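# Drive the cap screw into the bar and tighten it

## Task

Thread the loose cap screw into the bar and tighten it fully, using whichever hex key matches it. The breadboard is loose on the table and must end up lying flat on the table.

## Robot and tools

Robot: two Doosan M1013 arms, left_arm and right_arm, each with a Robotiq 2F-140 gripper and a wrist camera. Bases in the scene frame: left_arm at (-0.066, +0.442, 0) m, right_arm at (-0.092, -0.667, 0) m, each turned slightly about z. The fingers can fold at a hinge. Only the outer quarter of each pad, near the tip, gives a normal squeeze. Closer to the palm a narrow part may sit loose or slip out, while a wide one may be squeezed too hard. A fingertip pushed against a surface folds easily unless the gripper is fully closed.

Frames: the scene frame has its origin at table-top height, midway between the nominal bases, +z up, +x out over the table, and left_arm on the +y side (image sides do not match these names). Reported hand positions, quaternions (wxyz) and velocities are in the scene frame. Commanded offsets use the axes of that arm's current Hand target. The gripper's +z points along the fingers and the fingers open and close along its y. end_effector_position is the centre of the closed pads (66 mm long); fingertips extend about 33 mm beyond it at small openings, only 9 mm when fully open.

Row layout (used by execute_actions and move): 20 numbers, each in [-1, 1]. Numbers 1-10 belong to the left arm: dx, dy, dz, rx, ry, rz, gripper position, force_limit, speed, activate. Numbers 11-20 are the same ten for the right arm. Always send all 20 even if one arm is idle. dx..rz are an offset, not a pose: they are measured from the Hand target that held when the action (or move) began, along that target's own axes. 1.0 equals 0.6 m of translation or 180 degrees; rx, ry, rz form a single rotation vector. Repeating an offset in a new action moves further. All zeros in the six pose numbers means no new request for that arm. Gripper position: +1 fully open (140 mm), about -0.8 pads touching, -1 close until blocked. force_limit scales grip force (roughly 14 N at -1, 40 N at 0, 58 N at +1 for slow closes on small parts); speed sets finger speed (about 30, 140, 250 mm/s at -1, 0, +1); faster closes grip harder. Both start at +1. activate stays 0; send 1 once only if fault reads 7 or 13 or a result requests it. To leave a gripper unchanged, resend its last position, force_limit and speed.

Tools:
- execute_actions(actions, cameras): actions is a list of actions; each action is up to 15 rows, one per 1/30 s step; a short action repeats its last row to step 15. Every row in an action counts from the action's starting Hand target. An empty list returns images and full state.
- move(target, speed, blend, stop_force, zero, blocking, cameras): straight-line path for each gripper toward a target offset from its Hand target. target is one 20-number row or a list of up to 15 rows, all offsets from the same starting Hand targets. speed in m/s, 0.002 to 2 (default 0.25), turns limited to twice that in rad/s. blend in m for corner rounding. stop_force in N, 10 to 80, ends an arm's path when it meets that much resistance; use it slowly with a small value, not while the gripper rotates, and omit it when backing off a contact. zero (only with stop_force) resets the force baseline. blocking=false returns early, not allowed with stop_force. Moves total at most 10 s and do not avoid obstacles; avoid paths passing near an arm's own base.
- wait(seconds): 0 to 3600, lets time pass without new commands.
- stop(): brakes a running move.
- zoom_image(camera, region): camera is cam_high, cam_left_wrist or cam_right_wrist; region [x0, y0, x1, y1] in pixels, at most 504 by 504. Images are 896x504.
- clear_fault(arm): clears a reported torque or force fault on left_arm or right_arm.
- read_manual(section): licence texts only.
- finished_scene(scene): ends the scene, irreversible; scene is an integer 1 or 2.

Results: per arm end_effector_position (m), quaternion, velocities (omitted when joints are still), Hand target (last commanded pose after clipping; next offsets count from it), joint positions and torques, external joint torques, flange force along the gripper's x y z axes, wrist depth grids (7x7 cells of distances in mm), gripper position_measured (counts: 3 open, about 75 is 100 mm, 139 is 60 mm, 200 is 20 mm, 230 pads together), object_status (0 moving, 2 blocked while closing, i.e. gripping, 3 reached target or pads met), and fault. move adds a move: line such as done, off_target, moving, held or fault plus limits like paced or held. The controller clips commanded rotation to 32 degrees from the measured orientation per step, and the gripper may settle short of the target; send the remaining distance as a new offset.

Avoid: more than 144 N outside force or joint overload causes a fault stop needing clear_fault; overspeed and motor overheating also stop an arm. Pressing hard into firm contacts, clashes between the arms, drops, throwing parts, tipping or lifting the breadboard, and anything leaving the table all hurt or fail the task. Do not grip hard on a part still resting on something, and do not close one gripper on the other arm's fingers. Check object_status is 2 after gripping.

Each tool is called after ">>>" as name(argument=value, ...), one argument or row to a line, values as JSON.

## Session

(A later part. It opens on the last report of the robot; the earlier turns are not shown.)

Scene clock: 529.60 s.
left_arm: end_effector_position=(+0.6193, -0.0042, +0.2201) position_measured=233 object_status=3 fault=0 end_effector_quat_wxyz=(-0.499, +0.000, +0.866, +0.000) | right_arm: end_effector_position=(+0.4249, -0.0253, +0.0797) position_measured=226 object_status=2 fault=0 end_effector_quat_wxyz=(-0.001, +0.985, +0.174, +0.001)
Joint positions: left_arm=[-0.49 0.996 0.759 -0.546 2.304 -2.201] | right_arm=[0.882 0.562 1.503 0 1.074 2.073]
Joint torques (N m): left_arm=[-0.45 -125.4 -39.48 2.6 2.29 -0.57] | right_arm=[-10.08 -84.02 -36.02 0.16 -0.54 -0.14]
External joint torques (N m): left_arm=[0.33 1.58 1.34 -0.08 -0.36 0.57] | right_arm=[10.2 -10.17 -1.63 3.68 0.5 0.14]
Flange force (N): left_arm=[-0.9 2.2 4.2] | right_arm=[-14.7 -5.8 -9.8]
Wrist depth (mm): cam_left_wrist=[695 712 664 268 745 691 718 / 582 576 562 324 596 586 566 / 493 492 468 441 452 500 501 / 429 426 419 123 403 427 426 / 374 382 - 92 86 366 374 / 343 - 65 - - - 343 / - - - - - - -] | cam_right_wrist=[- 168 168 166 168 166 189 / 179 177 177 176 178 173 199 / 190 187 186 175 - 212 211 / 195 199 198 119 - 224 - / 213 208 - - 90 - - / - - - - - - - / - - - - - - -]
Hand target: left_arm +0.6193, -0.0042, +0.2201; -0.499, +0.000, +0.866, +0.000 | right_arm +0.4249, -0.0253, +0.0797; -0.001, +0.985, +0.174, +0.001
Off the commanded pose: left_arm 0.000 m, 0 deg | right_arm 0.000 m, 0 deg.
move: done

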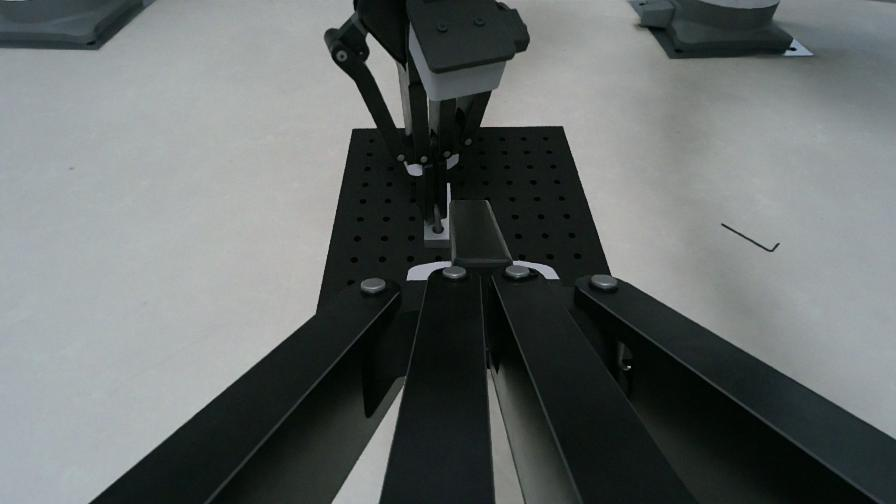

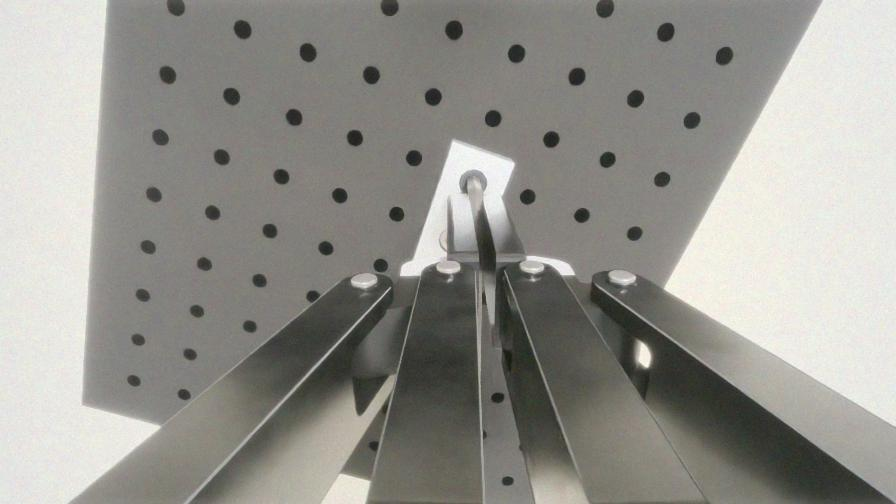

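>>> move(
  target=[
    [0,0,0,0,0,0,-1,1,0,0,0.0005,-0.0053,0,0,0,0.0667,-0.98,0.5,-1,0],
  ],
  speed=0.15,
)

>>> move(
  target=[
    [0,0,0,0,0,0,-1,1,0,0,0.0005,-0.0053,0,0,0,0.0667,-0.98,0.5,-1,0],
  ],
  speed=0.15,
  cameras=["cam_left_wrist","cam_right_wrist"],
)

>>> zoom_image(
  camera="cam_right_wrist",
  region=[410, 130, 540, 260],
)

Scene clock: 531.77 s.
left_arm: end_effector_position=(+0.6193, -0.0042, +0.2201) position_measured=233 object_status=3 fault=0 end_effector_quat_wxyz=(-0.499, +0.000, +0.866, +0.000) | right_arm: end_effector_position=(+0.4241, -0.0222, +0.0797) position_measured=226 object_status=2 fault=0 end_effector_quat_wxyz=(-0.001, +0.998, +0.070, +0.001)
Joint positions: left_arm=[-0.49 0.996 0.759 -0.546 2.304 -2.201] | right_arm=[0.885 0.565 1.498 0 1.076 2.285]
Joint torques (N m): left_arm=[-0.36 -125.26 -39.72 2.55 2.3 -0.58] | right_arm=[-9.88 -89.95 -39.26 0.34 -0.53 0.21]
External joint torques (N m): left_arm=[0.43 1.52 1.61 -0.04 -0.38 0.58] | right_arm=[9.95 -4.65 1.42 3.51 0.48 -0.21]
Flange force (N): left_arm=[-0.6 2.9 5.5] | right_arm=[-14.7 -2.4 -3.2]
Wrist depth (mm): cam_left_wrist=[683 727 660 266 691 689 736 / 587 583 584 318 593 - 589 / 491 494 485 431 456 495 497 / 426 424 415 123 405 428 427 / 374 383 - 92 86 373 377 / 340 - 65 - - - 344 / - - - - - - -] | cam_right_wrist=[170 168 168 168 167 - - / 199 176 177 178 - 176 - / - 187 186 182 183 187 - / - 199 195 122 114 225 229 / - 208 - - 79 - 238 / - - - - - - 250 / - - - - - - -]
Hand target: left_arm +0.6193, -0.0042, +0.2201; -0.499, +0.000, +0.866, +0.000 | right_arm +0.4241, -0.0222, +0.0797; -0.001, +0.998, +0.070, +0.001
Off the commanded pose: left_arm 0.000 m, 0 deg | right_arm 0.000 m, 0 deg.
move: done

Scene clock: 532.83 s.
left_arm: end_effector_position=(+0.6193, -0.0042, +0.2201) position_measured=233 object_status=3 fault=0 end_effector_quat_wxyz=(-0.499, +0.000, +0.866, +0.000) | right_arm: end_effector_position=(+0.4239, -0.0190, +0.0797) position_measured=226 object_status=2 fault=0 end_effector_quat_wxyz=(-0.001, +0.999, -0.035, +0.001)
Joint positions: left_arm=[-0.49 0.996 0.759 -0.546 2.304 -2.201] | right_arm=[0.888 0.568 1.492 0 1.078 2.498]
Joint torques (N m): left_arm=[-1.08 -125.6 -39.69 2.55 2.3 -0.55] | right_arm=[-3.41 -86.96 -37.45 4.39 -0.39 1.92]
External joint torques (N m): left_arm=[1.1 1.69 1.53 -0.03 -0.37 0.55] | right_arm=[3.01 -8.1 -0.63 -0.53 0.34 -1.92]
Flange force (N): left_arm=[-1.0 3.1 4.6] | right_arm=[-6.6 7.2 -7.2]
Wrist depth (mm): cam_left_wrist=[685 - 662 266 720 675 697 / 587 586 568 315 580 587 592 / 496 490 479 427 452 495 496 / 427 427 413 123 405 427 427 / 374 383 - 92 86 376 377 / 343 - 65 - - - 344 / - - - - - - -] | cam_right_wrist=[168 168 168 168 168 167 - / 179 177 178 178 179 174 200 / - 187 187 182 186 - 210 / - 199 196 130 192 198 226 / - 208 - - 89 - - / - - - - - - - / - - - - - - -]
Hand target: left_arm +0.6193, -0.0042, +0.2201; -0.499, +0.000, +0.866, +0.000 | right_arm +0.4239, -0.0191, +0.0797; -0.001, +0.999, -0.035, +0.001
Off the commanded pose: left_arm 0.000 m, 0 deg | right_arm 0.000 m, 0 deg.
move: done

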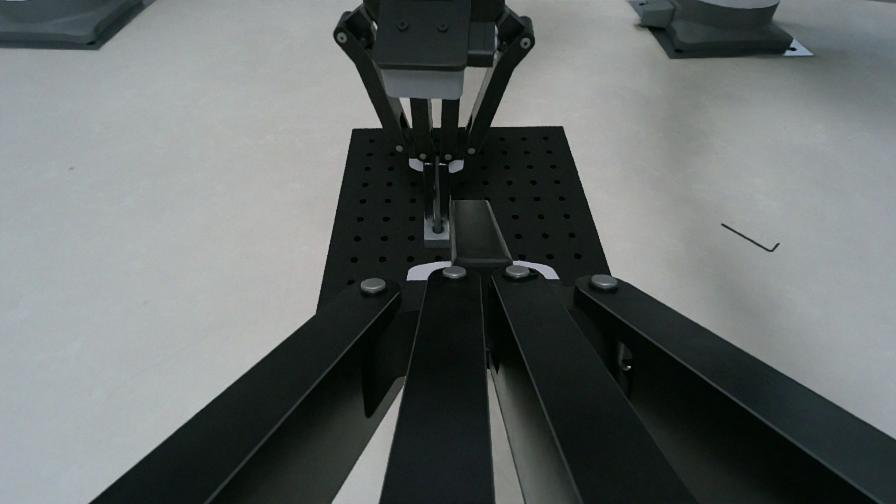

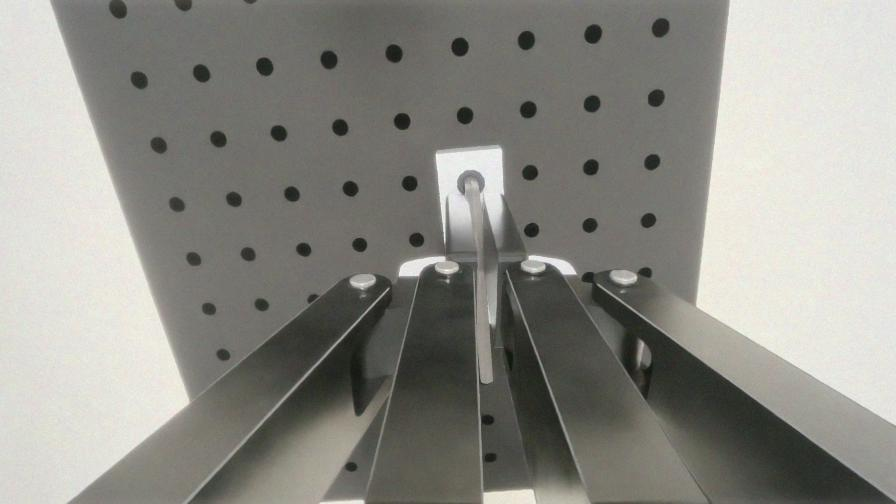

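Scaled by 3.877 from the camera's image (finer frame: 1280x720).

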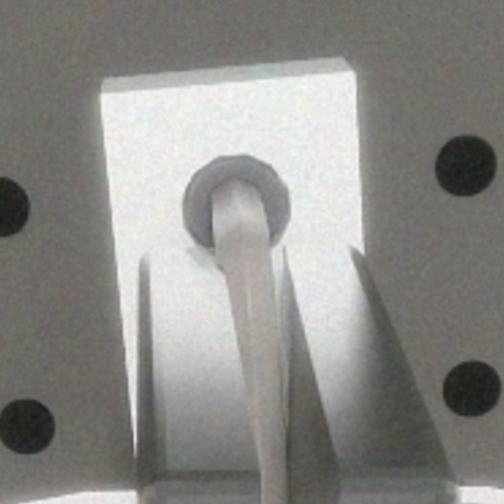

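>>> move(
  target=[
    [0,0,0,0,0,0,-1,1,0,0,0.0005,0.0053,0,0,0,-0.0667,-0.98,0.5,-1,0],
  ],
  speed=0.15,
)

>>> move(
  target=[
    [0,0,0,0,0,0,-1,1,0,0,0,0,0,0,0,0,-0.8,0.5,-1,0],
    [0,0,0,0,0,0,-1,1,0,0,0,0,0,0,0,0,-0.6,0.5,-1,0],
  ],
  speed=0.1,
  cameras=["cam_left_wrist","cam_right_wrist"],
)

>>> zoom_image(
  camera="cam_right_wrist",
  region=[410, 130, 540, 260],
)

Scene clock: 537.23 s.
left_arm: end_effector_position=(+0.6193, -0.0042, +0.2201) position_measured=233 object_status=3 fault=0 end_effector_quat_wxyz=(-0.499, +0.000, +0.866, +0.000) | right_arm: end_effector_position=(+0.4240, -0.0223, +0.0797) position_measured=226 object_status=2 fault=0 end_effector_quat_wxyz=(-0.001, +0.998, +0.070, +0.001)
Joint positions: left_arm=[-0.49 0.996 0.759 -0.546 2.304 -2.201] | right_arm=[0.885 0.565 1.498 -0.001 1.075 2.286]
Joint torques (N m): left_arm=[-0.7 -125.19 -39.54 2.54 2.34 -0.57] | right_arm=[-11.62 -88.29 -37.89 -0.31 -0.04 0.22]
External joint torques (N m): left_arm=[0.92 1.62 1.5 -0.02 -0.41 0.57] | right_arm=[11.76 -6.57 -0.2 4.19 -0.02 -0.22]
Flange force (N): left_arm=[-1.0 3.0 4.7] | right_arm=[-15.6 -4.4 -5.2]
Wrist depth (mm): cam_left_wrist=[699 710 293 267 691 683 725 / 583 589 566 317 610 611 583 / 493 496 489 427 470 495 487 / 429 424 416 123 405 428 428 / 374 382 - 92 86 375 374 / 341 - 65 - - - 343 / - - - - - - -] | cam_right_wrist=[172 168 167 166 168 165 - / 179 177 177 178 179 179 - / - 187 187 177 - 188 - / 228 199 196 119 198 - - / - 209 - - 90 - - / - - - - - - - / - - - - - - -]
Hand target: left_arm +0.6193, -0.0042, +0.2201; -0.499, +0.000, +0.866, +0.000 | right_arm +0.4240, -0.0222, +0.0797; -0.001, +0.998, +0.070, +0.001
Off the commanded pose: left_arm 0.000 m, 0 deg | right_arm 0.000 m, 0 deg.
move: done

Scene clock: 538.47 s.
left_arm: end_effector_position=(+0.6193, -0.0042, +0.2201) position_measured=233 object_status=3 fault=0 end_effector_quat_wxyz=(-0.499, +0.000, +0.866, +0.000) | right_arm: end_effector_position=(+0.4240, -0.0223, +0.0797) position_measured=205 object_status=0 fault=0 end_effector_quat_wxyz=(-0.001, +0.998, +0.070, +0.001)
Joint positions: left_arm=[-0.49 0.996 0.759 -0.546 2.304 -2.201] | right_arm=[0.885 0.564 1.498 0 1.075 2.285]
Joint torques (N m): left_arm=[-0.24 -125.06 -39.75 2.55 2.28 -0.56] | right_arm=[-1.32 -91.6 -40.51 3.87 -0.38 0.1]
External joint torques (N m): left_arm=[0.16 1.26 1.65 -0.03 -0.35 0.56] | right_arm=[0.82 -3 2.61 -0.03 0.33 -0.1]
Flange force (N): left_arm=[-0.1 3.0 6.1] | right_arm=[-8.0 6.3 -0.9]
Wrist depth (mm): cam_left_wrist=[697 716 662 265 691 683 729 / 583 584 564 316 582 583 593 / 493 496 471 429 468 493 491 / 426 427 416 123 405 426 427 / 374 383 - 92 86 376 375 / 340 - 65 - - - 344 / - - - - - - -] | cam_right_wrist=[170 168 168 167 - - - / - 177 177 177 176 174 - / - 187 187 175 - - - / 226 202 196 131 110 - - / - 209 - - 89 - - / - - - - - - - / - - - - - - -]
Hand target: left_arm +0.6193, -0.0042, +0.2201; -0.499, +0.000, +0.866, +0.000 | right_arm +0.4240, -0.0222, +0.0797; -0.001, +0.998, +0.070, +0.001
Off the commanded pose: left_arm 0.000 m, 0 deg | right_arm 0.000 m, 0 deg.
move: done

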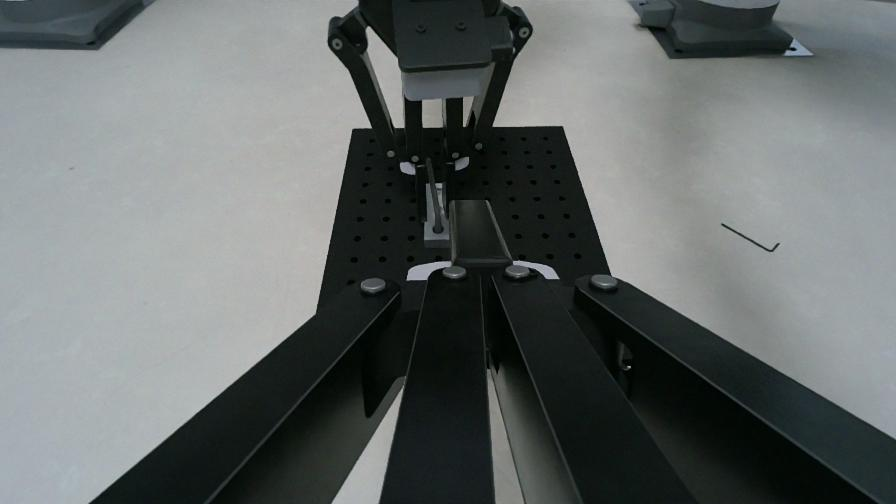

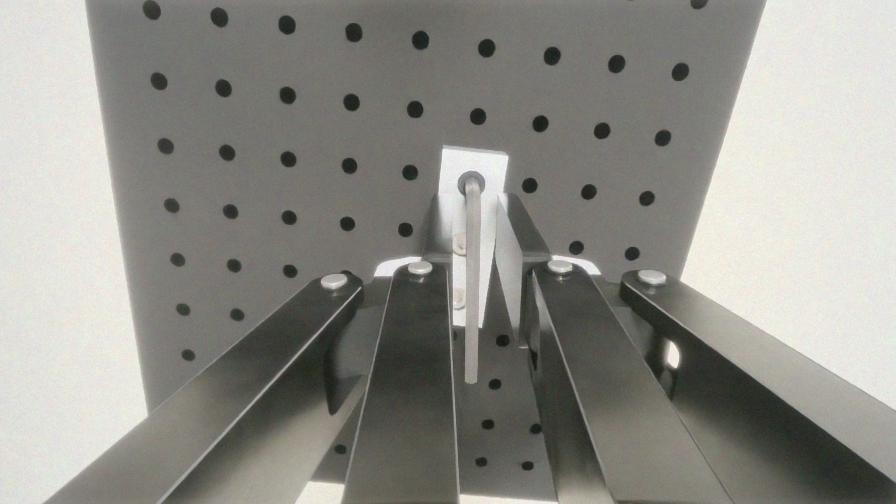

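Scaled by 3.877 from the camera's image (finer frame: 1280x720).

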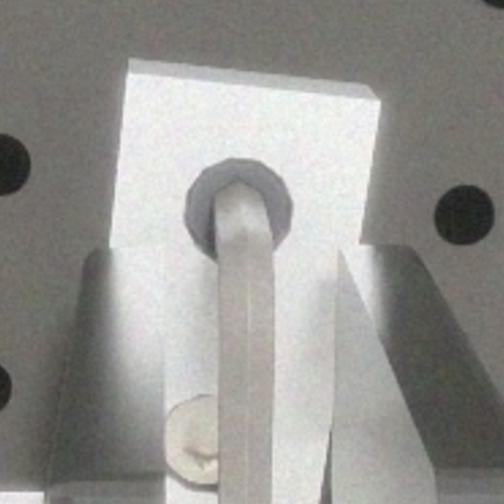

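>>> move(
  target=[0,0,0,0,0,0,-1,1,0,0,0,0,-0.2,0,0,0,-0.6,0.5,-1,0],
  speed=0.15,
  cameras=["cam_left_wrist","cam_right_wrist"],
)

>>> zoom_image(
  camera="cam_left_wrist",
  region=[390, 150, 490, 250],
)

Scene clock: 540.20 s.
left_arm: end_effector_position=(+0.6193, -0.0042, +0.2201) position_measured=233 object_status=3 fault=0 end_effector_quat_wxyz=(-0.499, +0.000, +0.866, +0.000) | right_arm: end_effector_position=(+0.4237, -0.0225, +0.1996) position_measured=205 object_status=3 fault=0 end_effector_quat_wxyz=(-0.001, +0.998, +0.070, +0.001)
Joint positions: left_arm=[-0.49 0.996 0.759 -0.546 2.304 -2.201] | right_arm=[0.885 0.488 1.388 0 1.263 2.285]
Joint torques (N m): left_arm=[-0.35 -125.45 -39.63 2.56 2.26 -0.55] | right_arm=[-1.1 -88.17 -43.16 4.16 -0.49 0.07]
External joint torques (N m): left_arm=[0.1 2.02 1.64 -0.06 -0.34 0.55] | right_arm=[0.77 -2.7 2.03 0.01 0.43 -0.07]
Flange force (N): left_arm=[-1.2 2.1 4.8] | right_arm=[-6.9 5.4 0.2]
Wrist depth (mm): cam_left_wrist=[697 727 695 693 727 695 701 / 584 580 590 553 590 589 584 / 487 491 485 455 470 512 494 / 425 428 415 123 407 413 429 / 375 375 - 92 86 375 375 / 343 - 65 - - - 343 / - - - - - - -] | cam_right_wrist=[- - 276 272 273 - 298 / 312 314 291 - 297 - 313 / - - 306 269 324 - 332 / - - 321 131 130 339 - / - - - - 90 - - / - - - - - - - / - - - - - - -]
Hand target: left_arm +0.6193, -0.0042, +0.2201; -0.499, +0.000, +0.866, +0.000 | right_arm +0.4237, -0.0225, +0.1997; -0.001, +0.998, +0.070, +0.001
Off the commanded pose: left_arm 0.000 m, 0 deg | right_arm 0.000 m, 0 deg.
move: done

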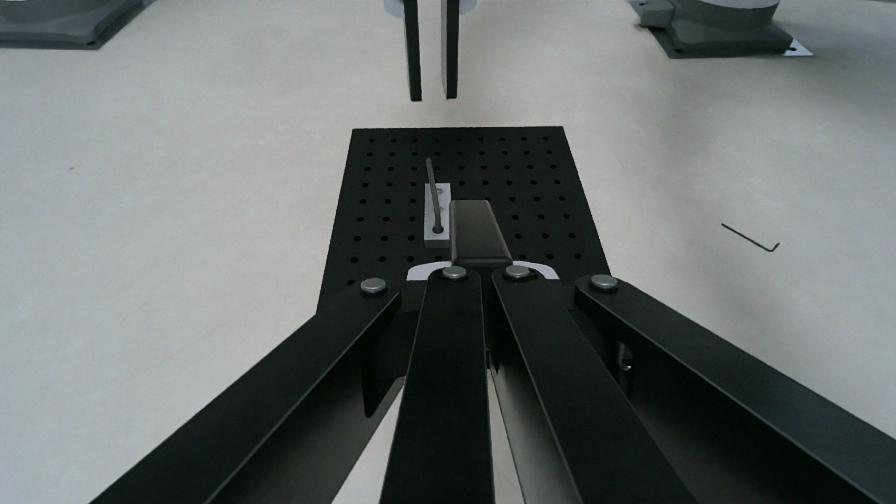

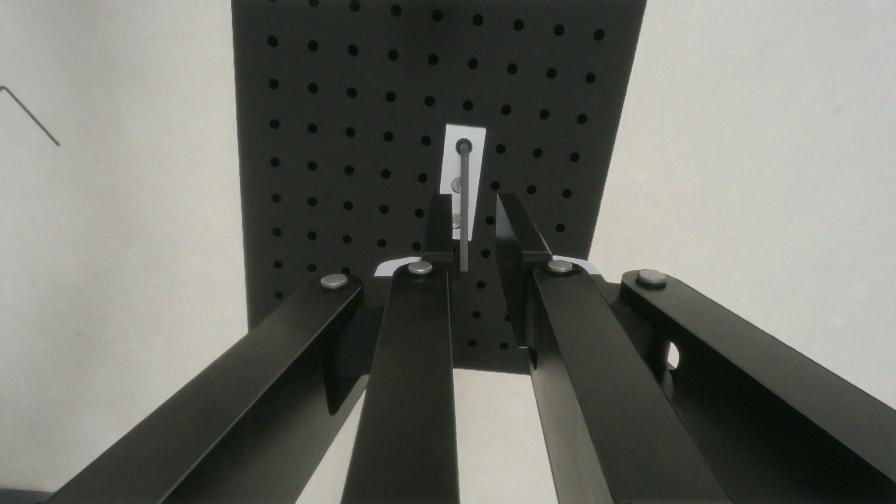

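Scaled by 5.040 from the camera's image (finer frame: 1280x720).

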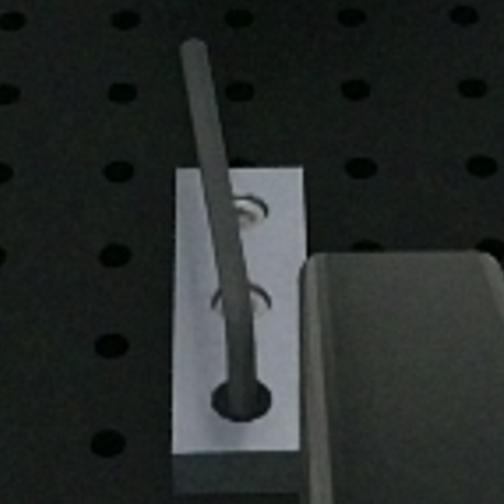

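>>> finished_scene(
  scene=2,
)

The scene is finished: the task was done.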